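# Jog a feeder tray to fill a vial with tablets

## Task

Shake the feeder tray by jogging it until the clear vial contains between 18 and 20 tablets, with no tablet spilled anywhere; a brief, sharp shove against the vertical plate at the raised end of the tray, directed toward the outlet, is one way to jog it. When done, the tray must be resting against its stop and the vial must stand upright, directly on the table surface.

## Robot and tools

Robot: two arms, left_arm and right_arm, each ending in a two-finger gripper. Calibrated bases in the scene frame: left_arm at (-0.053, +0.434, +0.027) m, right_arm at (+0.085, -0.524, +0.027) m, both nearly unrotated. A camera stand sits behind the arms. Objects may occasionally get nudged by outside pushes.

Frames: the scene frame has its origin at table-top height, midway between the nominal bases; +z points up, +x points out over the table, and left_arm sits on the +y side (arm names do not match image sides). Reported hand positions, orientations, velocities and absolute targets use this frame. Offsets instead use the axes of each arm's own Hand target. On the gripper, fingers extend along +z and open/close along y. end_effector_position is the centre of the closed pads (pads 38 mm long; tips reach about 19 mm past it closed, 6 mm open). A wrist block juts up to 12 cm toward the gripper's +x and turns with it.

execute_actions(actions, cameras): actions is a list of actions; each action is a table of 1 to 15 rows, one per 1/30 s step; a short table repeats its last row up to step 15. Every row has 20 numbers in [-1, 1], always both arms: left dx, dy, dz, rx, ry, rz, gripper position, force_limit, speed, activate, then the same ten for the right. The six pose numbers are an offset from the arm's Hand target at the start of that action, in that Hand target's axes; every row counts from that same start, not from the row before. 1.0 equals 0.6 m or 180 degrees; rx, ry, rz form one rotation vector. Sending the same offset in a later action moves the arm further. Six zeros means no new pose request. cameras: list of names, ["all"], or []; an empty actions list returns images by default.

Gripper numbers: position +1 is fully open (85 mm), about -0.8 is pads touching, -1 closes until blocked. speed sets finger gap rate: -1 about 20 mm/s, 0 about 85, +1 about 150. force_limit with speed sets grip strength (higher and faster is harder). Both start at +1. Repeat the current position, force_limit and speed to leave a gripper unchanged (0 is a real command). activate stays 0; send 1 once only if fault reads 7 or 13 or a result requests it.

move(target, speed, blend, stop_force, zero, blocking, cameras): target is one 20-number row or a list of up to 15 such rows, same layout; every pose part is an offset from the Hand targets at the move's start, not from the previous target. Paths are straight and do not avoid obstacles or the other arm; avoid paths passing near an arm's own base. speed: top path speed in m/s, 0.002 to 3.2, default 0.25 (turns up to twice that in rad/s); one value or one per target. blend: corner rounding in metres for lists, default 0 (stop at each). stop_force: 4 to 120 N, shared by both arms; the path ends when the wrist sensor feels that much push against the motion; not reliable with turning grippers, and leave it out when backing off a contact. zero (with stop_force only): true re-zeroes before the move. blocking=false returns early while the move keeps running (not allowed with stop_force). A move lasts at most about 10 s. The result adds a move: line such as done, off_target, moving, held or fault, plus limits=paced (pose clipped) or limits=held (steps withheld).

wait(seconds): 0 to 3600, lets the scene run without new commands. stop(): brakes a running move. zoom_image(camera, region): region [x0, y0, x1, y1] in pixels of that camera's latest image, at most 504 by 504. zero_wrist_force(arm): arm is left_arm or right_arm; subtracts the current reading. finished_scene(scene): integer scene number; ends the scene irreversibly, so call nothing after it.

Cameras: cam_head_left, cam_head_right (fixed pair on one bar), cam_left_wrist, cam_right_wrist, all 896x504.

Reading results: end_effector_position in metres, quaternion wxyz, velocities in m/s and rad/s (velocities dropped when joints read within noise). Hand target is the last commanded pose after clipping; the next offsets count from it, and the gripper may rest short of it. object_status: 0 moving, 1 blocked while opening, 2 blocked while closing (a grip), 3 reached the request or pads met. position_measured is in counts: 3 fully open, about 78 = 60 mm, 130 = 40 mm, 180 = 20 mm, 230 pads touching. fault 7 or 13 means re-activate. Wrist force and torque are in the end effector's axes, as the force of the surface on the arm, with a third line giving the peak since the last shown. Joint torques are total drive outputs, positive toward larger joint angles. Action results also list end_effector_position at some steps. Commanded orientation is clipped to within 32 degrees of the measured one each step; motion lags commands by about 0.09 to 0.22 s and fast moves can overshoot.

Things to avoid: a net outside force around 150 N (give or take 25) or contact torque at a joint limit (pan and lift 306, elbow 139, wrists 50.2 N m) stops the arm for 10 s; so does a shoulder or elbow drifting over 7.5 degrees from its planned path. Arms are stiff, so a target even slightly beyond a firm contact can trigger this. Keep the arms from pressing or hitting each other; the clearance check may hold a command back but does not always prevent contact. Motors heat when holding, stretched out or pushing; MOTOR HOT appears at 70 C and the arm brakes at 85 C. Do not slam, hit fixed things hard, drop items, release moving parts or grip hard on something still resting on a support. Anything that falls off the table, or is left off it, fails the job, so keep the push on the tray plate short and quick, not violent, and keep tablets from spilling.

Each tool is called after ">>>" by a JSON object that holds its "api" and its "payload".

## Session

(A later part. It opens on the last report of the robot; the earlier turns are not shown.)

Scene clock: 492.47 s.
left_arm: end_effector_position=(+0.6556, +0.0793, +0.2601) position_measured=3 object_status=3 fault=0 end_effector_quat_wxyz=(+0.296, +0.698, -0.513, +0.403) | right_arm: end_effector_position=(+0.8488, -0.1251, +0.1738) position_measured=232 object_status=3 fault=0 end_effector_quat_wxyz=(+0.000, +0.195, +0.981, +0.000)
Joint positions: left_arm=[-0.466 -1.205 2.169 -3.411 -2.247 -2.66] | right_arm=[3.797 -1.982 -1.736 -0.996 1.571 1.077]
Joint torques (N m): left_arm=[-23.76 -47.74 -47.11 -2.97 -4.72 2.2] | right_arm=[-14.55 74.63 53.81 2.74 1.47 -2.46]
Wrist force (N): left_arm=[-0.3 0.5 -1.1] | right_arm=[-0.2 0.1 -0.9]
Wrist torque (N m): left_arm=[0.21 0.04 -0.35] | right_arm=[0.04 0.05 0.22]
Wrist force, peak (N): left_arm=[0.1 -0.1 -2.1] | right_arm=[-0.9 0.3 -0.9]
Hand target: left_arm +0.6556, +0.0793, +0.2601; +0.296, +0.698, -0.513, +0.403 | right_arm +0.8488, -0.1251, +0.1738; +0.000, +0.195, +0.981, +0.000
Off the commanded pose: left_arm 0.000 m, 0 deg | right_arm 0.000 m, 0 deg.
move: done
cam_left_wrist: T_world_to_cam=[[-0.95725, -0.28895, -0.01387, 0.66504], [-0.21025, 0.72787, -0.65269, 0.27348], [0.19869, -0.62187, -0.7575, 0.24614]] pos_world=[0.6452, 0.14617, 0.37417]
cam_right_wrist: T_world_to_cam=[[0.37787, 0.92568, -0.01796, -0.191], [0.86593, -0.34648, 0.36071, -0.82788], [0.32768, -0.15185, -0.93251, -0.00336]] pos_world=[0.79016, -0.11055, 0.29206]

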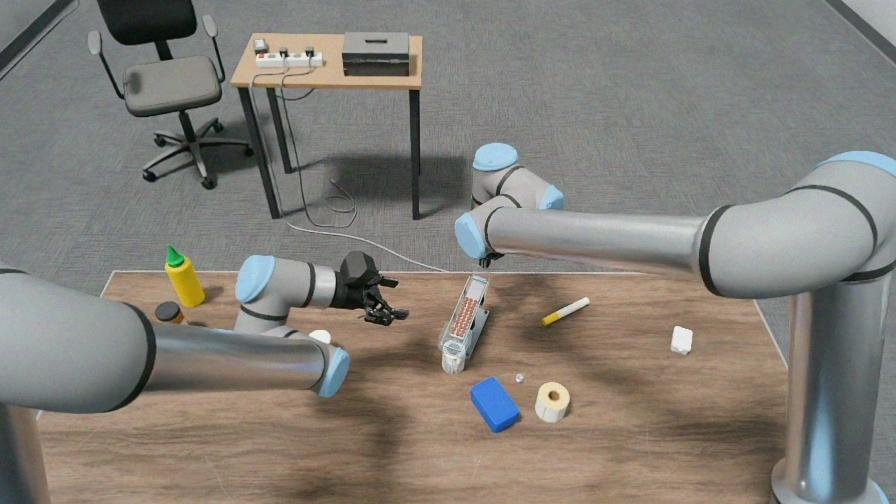

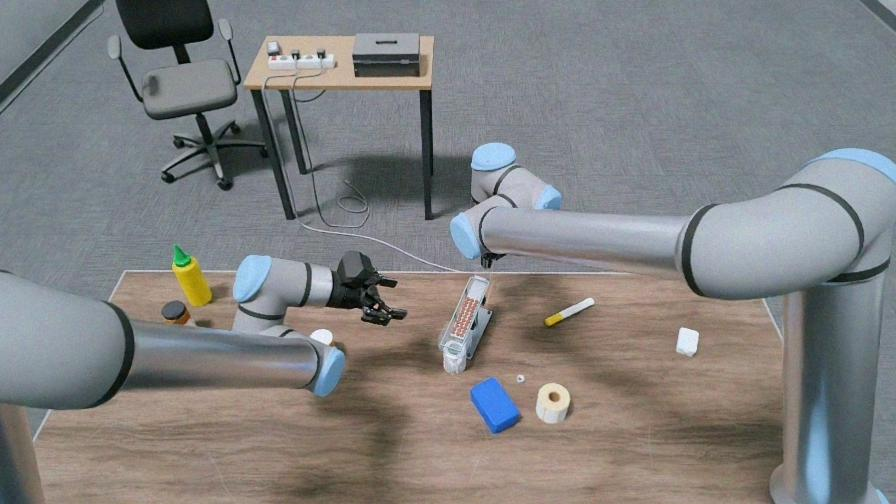

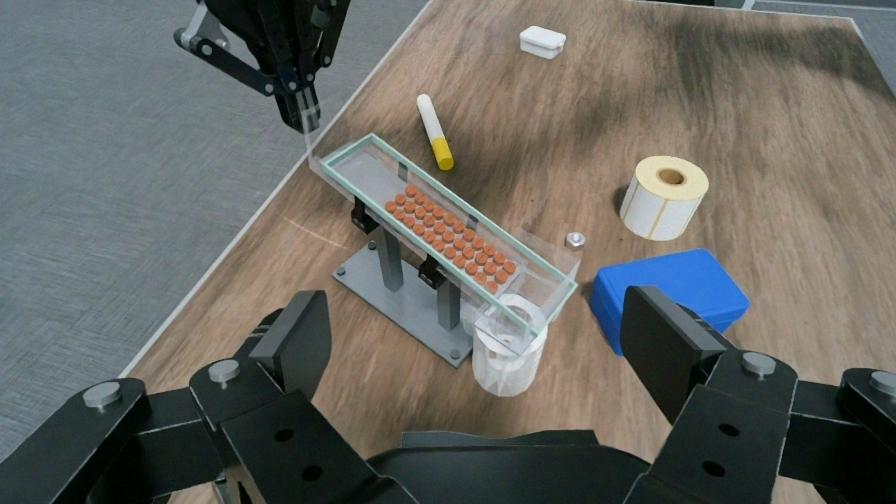

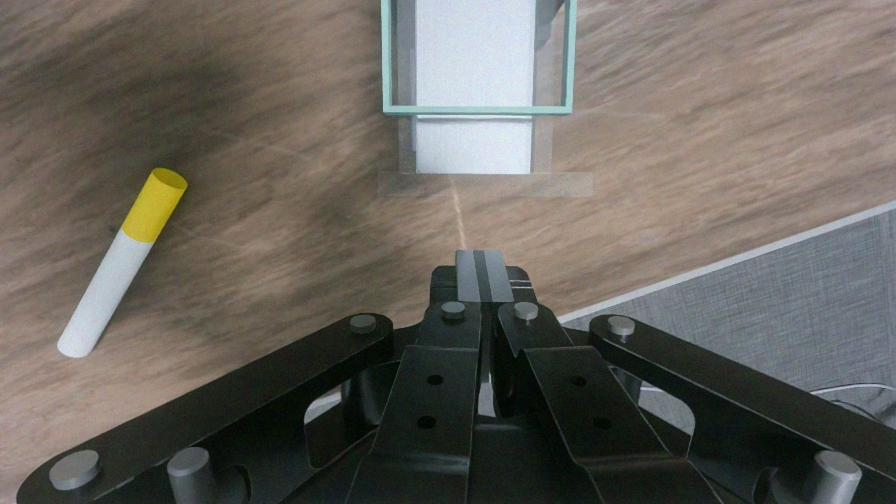

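>>> {"api": "execute_actions", "payload": {"actions": [[[0,0,0,0,0,0,1,1,1,0, 0.0312,0,0,0,0,0,-1,1,0,0]],[[0,0,0,0,0,0,1,1,1,0, 0.0153,0,0,0,0,0,-1,1,0,0],[0,0,0,0,0,0,1,1,1,0, 0.0153,0,0,0,0,0,-1,1,0,0],[0,0,0,0,0,0,1,1,1,0, 0.0153,0,0,0,0,0,-1,1,0,0],[0,0,0,0,0,0,1,1,1,0, 0.0153,0,0,0,0,0,-1,1,0,0],[0,0,0,0,0,0,1,1,1,0, -0.0333,0,0,0,0,0,-1,1,0,0],[0,0,0,0,0,0,1,1,1,0, -0.0333,0,0,0,0,0,-1,1,0,0],[0,0,0,0,0,0,1,1,1,0, -0.0333,0,0,0,0,0,-1,1,0,0],[0,0,0,0,0,0,1,1,1,0, -0.0333,0,0,0,0,0,-1,1,0,0],[0,0,0,0,0,0,1,1,1,0, 0,0,0,0,0,0,-1,1,0,0]]], "cameras": ["cam_left_wrist","cam_right_wrist","cam_head_left"]}}

>>> {"api": "zoom_image", "payload": {"camera": "cam_left_wrist", "region": [370, 170, 530, 310]}}

>>> {"api": "zoom_image", "payload": {"camera": "cam_left_wrist", "region": [440, 260, 600, 410]}}

>>> {"api": "zoom_image", "payload": {"camera": "cam_head_left", "region": [430, 320, 490, 380]}}

Scene clock: 554.83 s.
left_arm: end_effector_position=(+0.6556, +0.0793, +0.2601) position_measured=3 object_status=3 fault=0 end_effector_quat_wxyz=(+0.296, +0.698, -0.513, +0.403) | right_arm: end_effector_position=(+0.8318, -0.1181, +0.1738) position_measured=232 object_status=3 fault=0 end_effector_quat_wxyz=(+0.000, +0.195, +0.981, +0.000)
Joint positions: left_arm=[-0.466 -1.205 2.169 -3.411 -2.247 -2.66] | right_arm=[3.816 -1.965 -1.761 -0.988 1.571 1.097]
Joint torques (N m): left_arm=[-21.84 -50.24 -46.44 -2.94 -3.9 2.36] | right_arm=[13.3 90.53 33.24 6.9 2.88 3.81]
Wrist force (N): left_arm=[-0.5 0.5 -1.3] | right_arm=[-3.2 0.2 0.3]
Wrist torque (N m): left_arm=[0.20 0.06 -0.35] | right_arm=[0.06 -0.01 -0.04]
Wrist force, peak (N): left_arm=[-0.3 1.1 -1.4] | right_arm=[-7.4 -0.1 0.1]
Hand target: left_arm +0.6556, +0.0793, +0.2601; +0.296, +0.698, -0.513, +0.403 | right_arm +0.8315, -0.1180, +0.1738; +0.000, +0.195, +0.981, +0.000
Off the commanded pose: left_arm 0.000 m, 0 deg | right_arm 0.000 m, 0 deg.
Step readings (end_effector_position of left_arm | right_arm):
0: (+0.6556, +0.0793, +0.2601) | (+0.8488, -0.1251, +0.1738)
1: (+0.6556, +0.0793, +0.2601) | (+0.8488, -0.1251, +0.1738)
2: (+0.6556, +0.0793, +0.2601) | (+0.8476, -0.1245, +0.1740)
4: (+0.6556, +0.0793, +0.2601) | (+0.8410, -0.1218, +0.1739)
8: (+0.6556, +0.0793, +0.2601) | (+0.8347, -0.1193, +0.1738)
15: (+0.6556, +0.0793, +0.2601) | (+0.8319, -0.1181, +0.1738)
16: (+0.6556, +0.0793, +0.2601) | (+0.8318, -0.1181, +0.1738)
17: (+0.6556, +0.0793, +0.2601) | (+0.8308, -0.1176, +0.1739)
19: (+0.6556, +0.0793, +0.2601) | (+0.8278, -0.1164, +0.1738)
23: (+0.6556, +0.0793, +0.2601) | (+0.8362, -0.1203, +0.1736)
30: (+0.6556, +0.0793, +0.2601) | (+0.8340, -0.1191, +0.1739)
cam_left_wrist: T_world_to_cam=[[-0.95734, -0.28865, -0.01385, 0.66502], [-0.21003, 0.72791, -0.65271, 0.27341], [0.19848, -0.62196, -0.75748, 0.24621]] pos_world=[0.6452, 0.14607, 0.37417]
cam_right_wrist: T_world_to_cam=[[0.3779, 0.92567, -0.01804, -0.19106], [0.86592, -0.34647, 0.36074, -0.81073], [0.32768, -0.15195, -0.93249, 0.00326]] pos_world=[0.77316, -0.10355, 0.29206]
Images, in order (width x height): cam_head_left 896x504, cam_left_wrist 896x504, cam_right_wrist 896x504.

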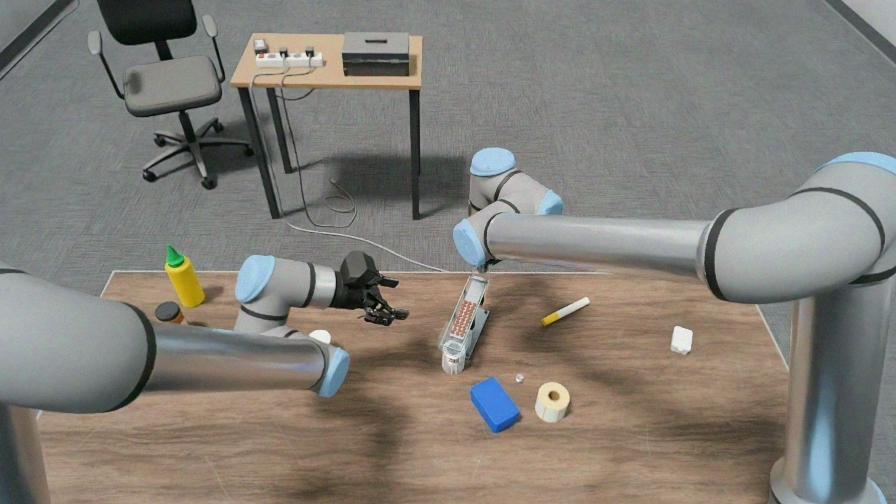

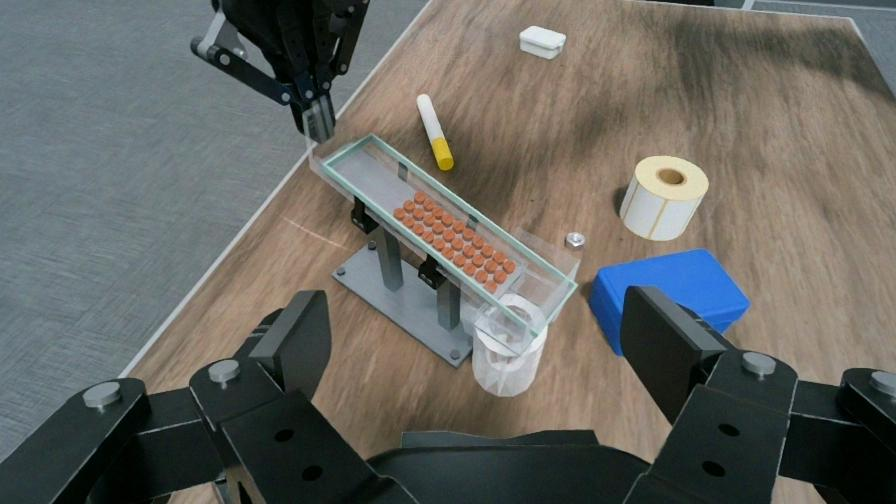

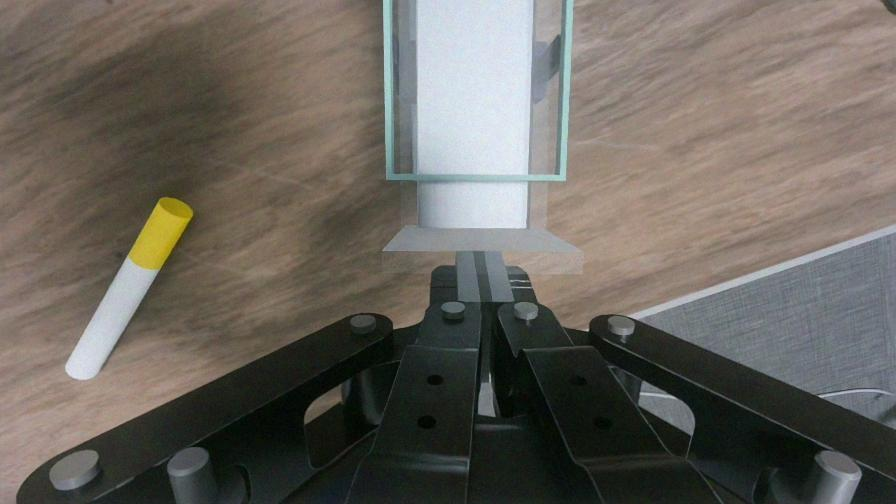

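Scaled by 3.150.

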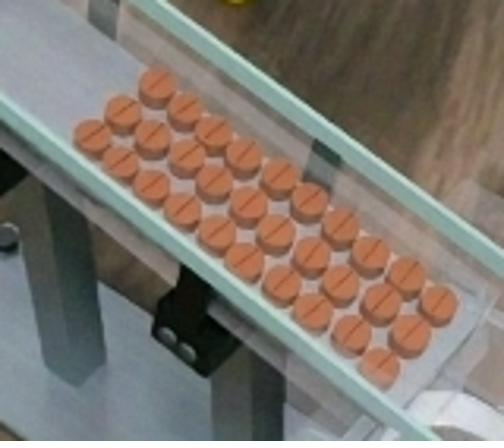

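Scaled by 3.150.

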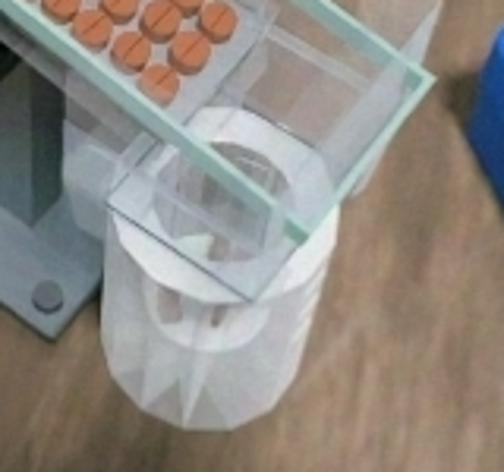

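Scaled by 8.400.

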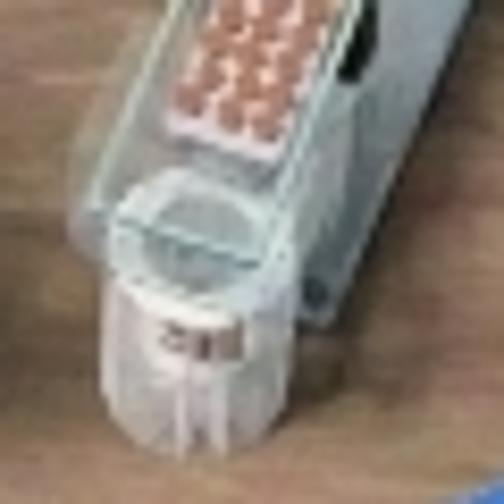

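>>> {"api": "execute_actions", "payload": {"actions": [[[0,0,0,0,0,0,1,1,1,0, 0.0153,0,0,0,0,0,-1,1,0,0],[0,0,0,0,0,0,1,1,1,0, 0.0153,0,0,0,0,0,-1,1,0,0],[0,0,0,0,0,0,1,1,1,0, 0.0153,0,0,0,0,0,-1,1,0,0],[0,0,0,0,0,0,1,1,1,0, 0.0153,0,0,0,0,0,-1,1,0,0],[0,0,0,0,0,0,1,1,1,0, -0.0333,0,0,0,0,0,-1,1,0,0],[0,0,0,0,0,0,1,1,1,0, -0.0333,0,0,0,0,0,-1,1,0,0],[0,0,0,0,0,0,1,1,1,0, -0.0333,0,0,0,0,0,-1,1,0,0],[0,0,0,0,0,0,1,1,1,0, 0,0,0,0,0,0,-1,1,0,0]],[[0,0,0,0,0,0,1,1,1,0, 0.0153,0,0,0,0,0,-1,1,0,0],[0,0,0,0,0,0,1,1,1,0, 0.0153,0,0,0,0,0,-1,1,0,0],[0,0,0,0,0,0,1,1,1,0, 0.0153,0,0,0,0,0,-1,1,0,0],[0,0,0,0,0,0,1,1,1,0, 0.0153,0,0,0,0,0,-1,1,0,0],[0,0,0,0,0,0,1,1,1,0, -0.0333,0,0,0,0,0,-1,1,0,0],[0,0,0,0,0,0,1,1,1,0, -0.0333,0,0,0,0,0,-1,1,0,0],[0,0,0,0,0,0,1,1,1,0, -0.0333,0,0,0,0,0,-1,1,0,0],[0,0,0,0,0,0,1,1,1,0, 0,0,0,0,0,0,-1,1,0,0]],[[0,0,0,0,0,0,1,1,1,0, 0.0153,0,0,0,0,0,-1,1,0,0],[0,0,0,0,0,0,1,1,1,0, 0.0153,0,0,0,0,0,-1,1,0,0],[0,0,0,0,0,0,1,1,1,0, 0.0153,0,0,0,0,0,-1,1,0,0],[0,0,0,0,0,0,1,1,1,0, 0.0153,0,0,0,0,0,-1,1,0,0],[0,0,0,0,0,0,1,1,1,0, -0.0333,0,0,0,0,0,-1,1,0,0],[0,0,0,0,0,0,1,1,1,0, -0.0333,0,0,0,0,0,-1,1,0,0],[0,0,0,0,0,0,1,1,1,0, -0.0333,0,0,0,0,0,-1,1,0,0],[0,0,0,0,0,0,1,1,1,0, 0,0,0,0,0,0,-1,1,0,0]]], "cameras": ["cam_left_wrist","cam_right_wrist","cam_head_left"]}}

>>> {"api": "zoom_image", "payload": {"camera": "cam_left_wrist", "region": [370, 170, 530, 310]}}

>>> {"api": "zoom_image", "payload": {"camera": "cam_left_wrist", "region": [440, 260, 600, 410]}}

>>> {"api": "zoom_image", "payload": {"camera": "cam_head_left", "region": [430, 320, 490, 380]}}

Scene clock: 598.87 s.
left_arm: end_effector_position=(+0.6556, +0.0793, +0.2601) position_measured=3 object_status=3 fault=0 end_effector_quat_wxyz=(+0.296, +0.698, -0.513, +0.403) | right_arm: end_effector_position=(+0.8318, -0.1181, +0.1738) position_measured=232 object_status=3 fault=0 end_effector_quat_wxyz=(+0.000, +0.195, +0.981, +0.000)
Joint positions: left_arm=[-0.466 -1.205 2.169 -3.411 -2.247 -2.66] | right_arm=[3.816 -1.965 -1.761 -0.988 1.571 1.097]
Joint torques (N m): left_arm=[-15.38 -54.18 -47.34 -2.84 -4.3 1.96] | right_arm=[17.28 94.31 32.89 6.91 1.09 3.63]
Wrist force (N): left_arm=[-0.5 1.0 -0.9] | right_arm=[-3.5 0.0 0.0]
Wrist torque (N m): left_arm=[0.30 0.06 -0.35] | right_arm=[0.03 0.06 -0.05]
Wrist force, peak (N): left_arm=[-0.2 1.2 -1.5] | right_arm=[-8.3 -1.9 -0.6]
Hand target: left_arm +0.6556, +0.0793, +0.2601; +0.296, +0.698, -0.513, +0.403 | right_arm +0.8315, -0.1180, +0.1738; +0.000, +0.195, +0.981, +0.000
Off the commanded pose: left_arm 0.000 m, 0 deg | right_arm 0.000 m, 0 deg.
Step readings (end_effector_position of left_arm | right_arm):
0: (+0.6556, +0.0793, +0.2601) | (+0.8315, -0.1180, +0.1738)
1: (+0.6556, +0.0793, +0.2601) | (+0.8315, -0.1180, +0.1738)
2: (+0.6556, +0.0793, +0.2601) | (+0.8307, -0.1176, +0.1739)
4: (+0.6556, +0.0793, +0.2601) | (+0.8275, -0.1163, +0.1739)
8: (+0.6556, +0.0793, +0.2601) | (+0.8356, -0.1200, +0.1736)
15: (+0.6556, +0.0793, +0.2601) | (+0.8330, -0.1186, +0.1739)
16: (+0.6556, +0.0793, +0.2601) | (+0.8325, -0.1184, +0.1739)
17: (+0.6556, +0.0793, +0.2601) | (+0.8313, -0.1179, +0.1739)
19: (+0.6556, +0.0793, +0.2601) | (+0.8281, -0.1166, +0.1739)
23: (+0.6556, +0.0793, +0.2601) | (+0.8362, -0.1203, +0.1736)
30: (+0.6556, +0.0793, +0.2601) | (+0.8329, -0.1186, +0.1739)
31: (+0.6556, +0.0793, +0.2601) | (+0.8326, -0.1185, +0.1739)
32: (+0.6556, +0.0793, +0.2601) | (+0.8316, -0.1180, +0.1739)
34: (+0.6556, +0.0793, +0.2601) | (+0.8280, -0.1165, +0.1739)
38: (+0.6556, +0.0793, +0.2601) | (+0.8358, -0.1201, +0.1736)
45: (+0.6556, +0.0793, +0.2601) | (+0.8330, -0.1186, +0.1739)
cam_left_wrist: T_world_to_cam=[[-0.95734, -0.28865, -0.01385, 0.66502], [-0.21003, 0.72791, -0.65271, 0.27341], [0.19848, -0.62196, -0.75748, 0.24621]] pos_world=[0.6452, 0.14607, 0.37417]
cam_right_wrist: T_world_to_cam=[[0.3779, 0.92567, -0.01804, -0.19106], [0.86592, -0.34647, 0.36074, -0.81073], [0.32768, -0.15195, -0.93249, 0.00326]] pos_world=[0.77316, -0.10355, 0.29206]
Images, in order (width x height): cam_head_left 896x504, cam_left_wrist 896x504, cam_right_wrist 896x504.

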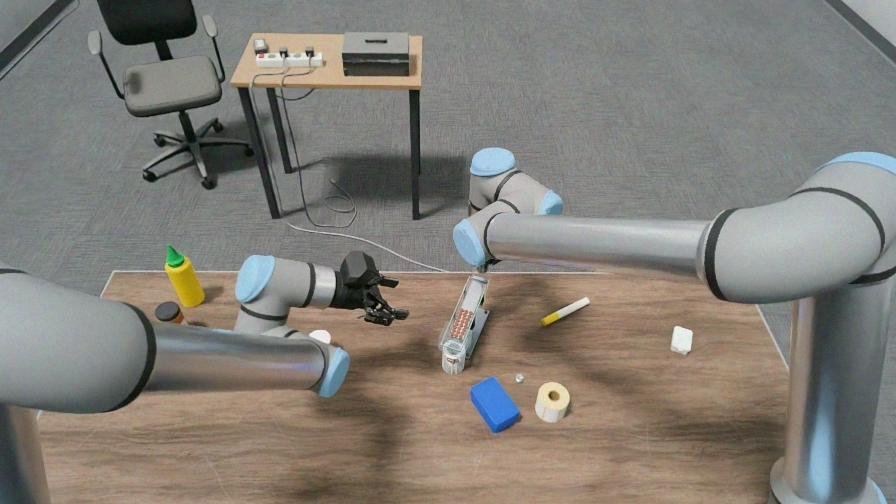

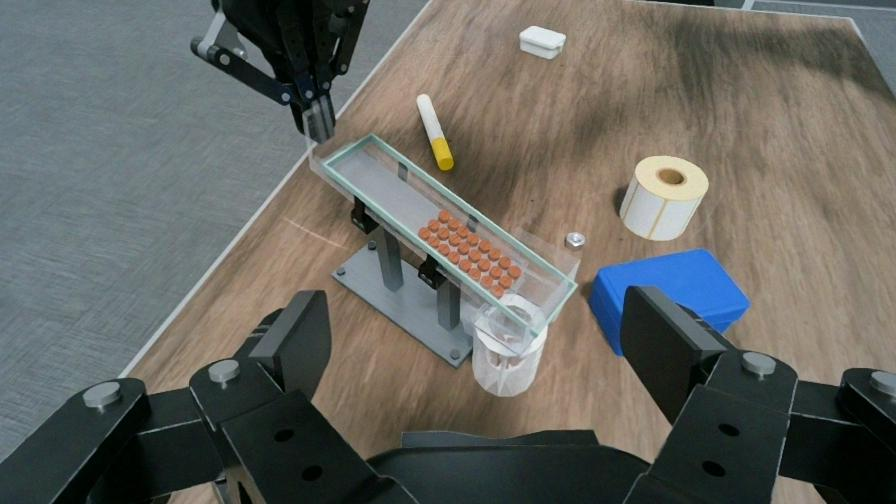

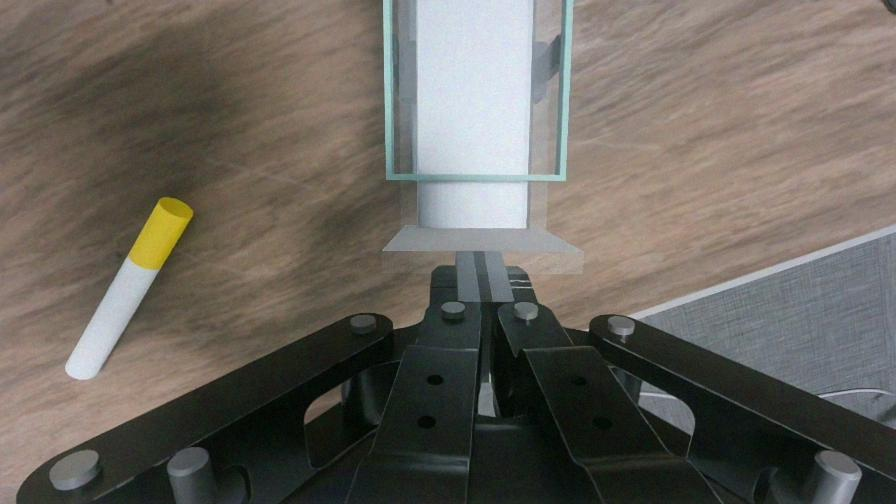

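Scaled by 3.150.

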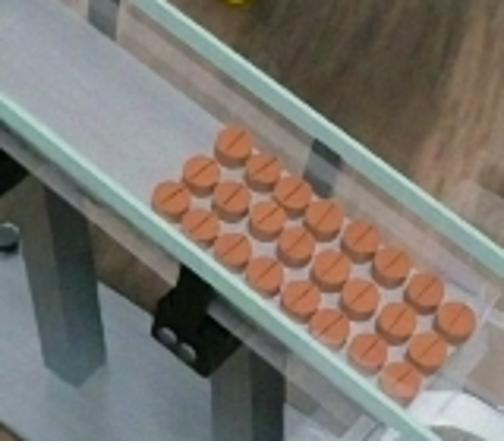

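Scaled by 3.150.

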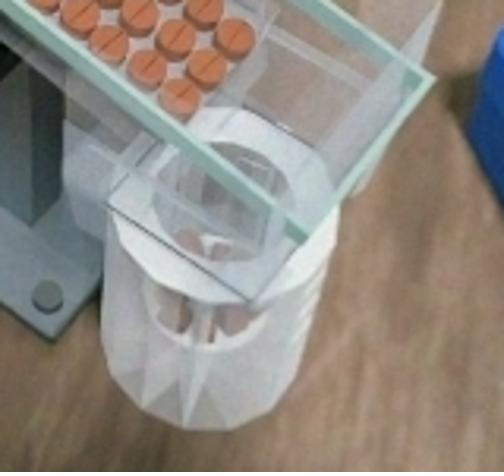

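Scaled by 8.400.

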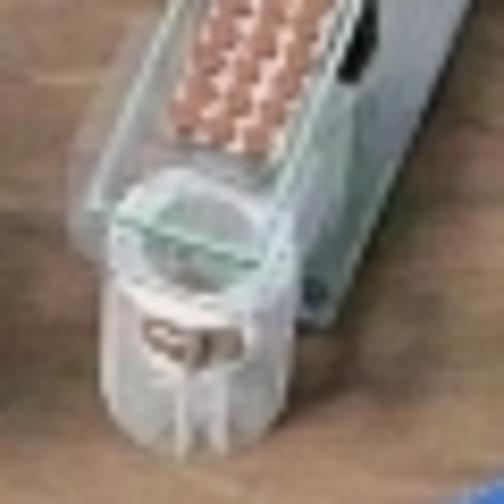

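>>> {"api": "execute_actions", "payload": {"actions": [[[0,0,0,0,0,0,1,1,1,0, 0.0153,0,0,0,0,0,-1,1,0,0],[0,0,0,0,0,0,1,1,1,0, 0.0153,0,0,0,0,0,-1,1,0,0],[0,0,0,0,0,0,1,1,1,0, 0.0153,0,0,0,0,0,-1,1,0,0],[0,0,0,0,0,0,1,1,1,0, 0.0153,0,0,0,0,0,-1,1,0,0],[0,0,0,0,0,0,1,1,1,0, -0.0333,0,0,0,0,0,-1,1,0,0],[0,0,0,0,0,0,1,1,1,0, -0.0333,0,0,0,0,0,-1,1,0,0],[0,0,0,0,0,0,1,1,1,0, -0.0333,0,0,0,0,0,-1,1,0,0],[0,0,0,0,0,0,1,1,1,0, 0,0,0,0,0,0,-1,1,0,0]],[[0,0,0,0,0,0,1,1,1,0, 0.0153,0,0,0,0,0,-1,1,0,0],[0,0,0,0,0,0,1,1,1,0, 0.0153,0,0,0,0,0,-1,1,0,0],[0,0,0,0,0,0,1,1,1,0, 0.0153,0,0,0,0,0,-1,1,0,0],[0,0,0,0,0,0,1,1,1,0, 0.0153,0,0,0,0,0,-1,1,0,0],[0,0,0,0,0,0,1,1,1,0, -0.0333,0,0,0,0,0,-1,1,0,0],[0,0,0,0,0,0,1,1,1,0, -0.0333,0,0,0,0,0,-1,1,0,0],[0,0,0,0,0,0,1,1,1,0, -0.0333,0,0,0,0,0,-1,1,0,0],[0,0,0,0,0,0,1,1,1,0, -0.0333,0,0,0,0,0,-1,1,0,0]]], "cameras": ["cam_left_wrist","cam_right_wrist"]}}

>>> {"api": "zoom_image", "payload": {"camera": "cam_left_wrist", "region": [370, 170, 530, 310]}}

>>> {"api": "zoom_image", "payload": {"camera": "cam_left_wrist", "region": [440, 260, 600, 410]}}

Scene clock: 640.20 s.
left_arm: end_effector_position=(+0.6556, +0.0793, +0.2601) position_measured=3 object_status=3 fault=0 end_effector_quat_wxyz=(+0.296, +0.698, -0.513, +0.403) | right_arm: end_effector_position=(+0.8497, -0.1255, +0.1738) position_measured=232 object_status=3 fault=0 end_effector_quat_wxyz=(+0.000, +0.195, +0.981, +0.000)
Joint positions: left_arm=[-0.466 -1.205 2.169 -3.411 -2.247 -2.66] | right_arm=[3.796 -1.982 -1.734 -0.996 1.571 1.076]
Joint torques (N m): left_arm=[-8.18 -57.89 -46.79 -3.07 -4.21 1.8] | right_arm=[-11.57 74.54 53 2.92 0.76 -2.64]
Wrist force (N): left_arm=[-0.4 0.7 -1.5] | right_arm=[0.0 0.2 -0.7]
Wrist torque (N m): left_arm=[0.24 0.05 -0.35] | right_arm=[0.06 0.01 0.23]
Wrist force, peak (N): left_arm=[-0.6 1.1 -1.5] | right_arm=[-8.3 -1.6 -0.3]
Hand target: left_arm +0.6556, +0.0793, +0.2601; +0.296, +0.698, -0.513, +0.403 | right_arm +0.8500, -0.1256, +0.1738; +0.000, +0.195, +0.981, +0.000
Off the commanded pose: left_arm 0.000 m, 0 deg | right_arm 0.000 m, 0 deg.
Step readings (end_effector_position of left_arm | right_arm):
0: (+0.6556, +0.0793, +0.2601) | (+0.8315, -0.1180, +0.1738)
1: (+0.6556, +0.0793, +0.2601) | (+0.8315, -0.1179, +0.1738)
2: (+0.6556, +0.0793, +0.2601) | (+0.8306, -0.1175, +0.1739)
4: (+0.6556, +0.0793, +0.2601) | (+0.8277, -0.1163, +0.1739)
8: (+0.6556, +0.0793, +0.2601) | (+0.8361, -0.1202, +0.1736)
15: (+0.6556, +0.0793, +0.2601) | (+0.8329, -0.1186, +0.1739)
16: (+0.6556, +0.0793, +0.2601) | (+0.8326, -0.1184, +0.1739)
17: (+0.6556, +0.0793, +0.2601) | (+0.8315, -0.1180, +0.1739)
19: (+0.6556, +0.0793, +0.2601) | (+0.8280, -0.1165, +0.1739)
23: (+0.6556, +0.0793, +0.2601) | (+0.8358, -0.1201, +0.1736)
30: (+0.6556, +0.0793, +0.2601) | (+0.8480, -0.1249, +0.1738)
cam_left_wrist: T_world_to_cam=[[-0.95734, -0.28865, -0.01385, 0.66502], [-0.21003, 0.72791, -0.65271, 0.27341], [0.19848, -0.62196, -0.75748, 0.24621]] pos_world=[0.6452, 0.14607, 0.37417]
cam_right_wrist: T_world_to_cam=[[0.3779, 0.92567, -0.01804, -0.19097], [0.86592, -0.34647, 0.36074, -0.8288], [0.32768, -0.15195, -0.93249, -0.00373]] pos_world=[0.79106, -0.11095, 0.29206]

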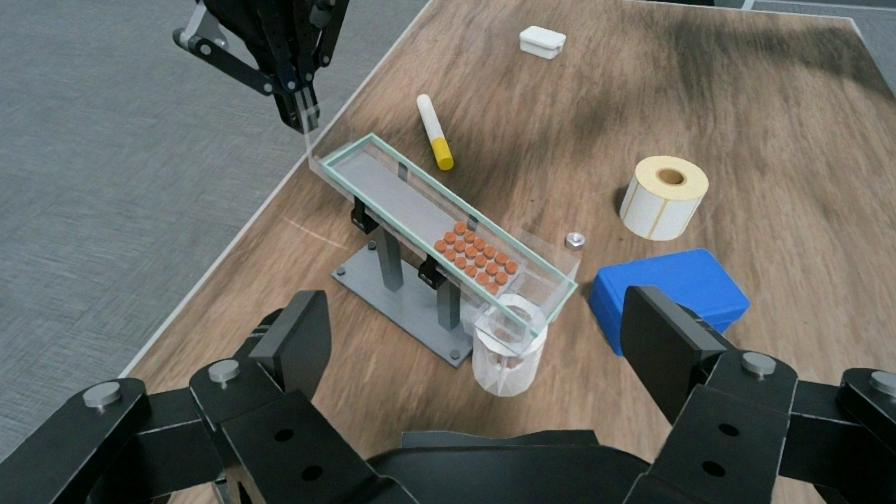

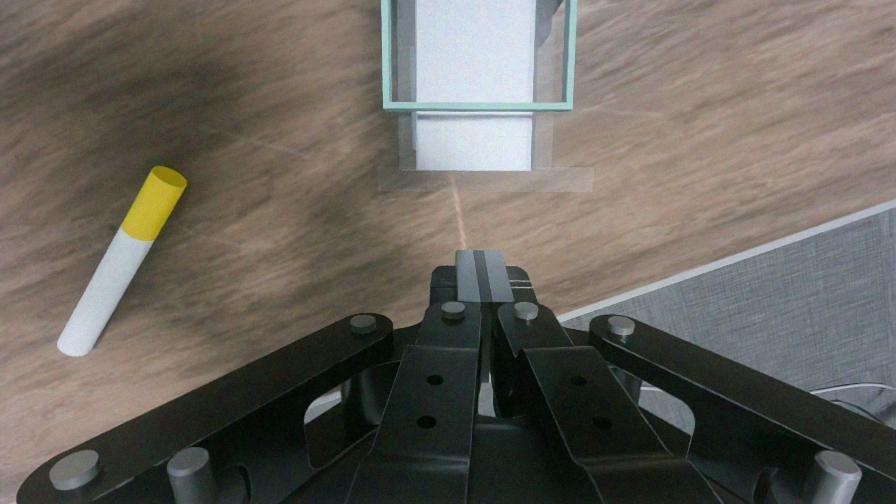

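Scaled by 3.150.

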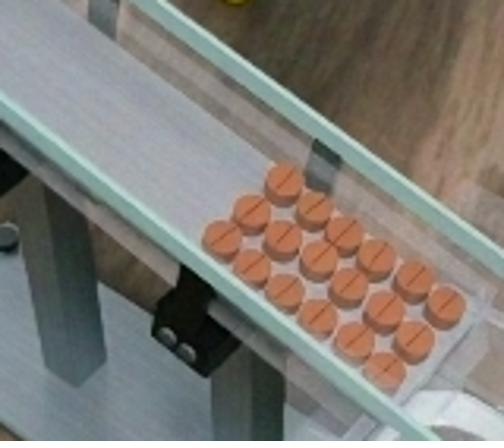

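Scaled by 3.150.

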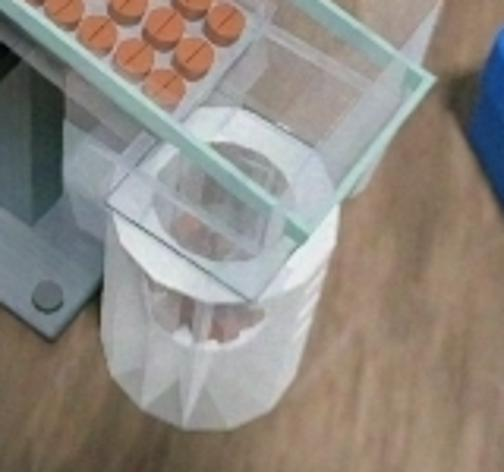

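>>> {"api": "finished_scene", "payload": {"scene": 1}}

The scene is finished: the task was done.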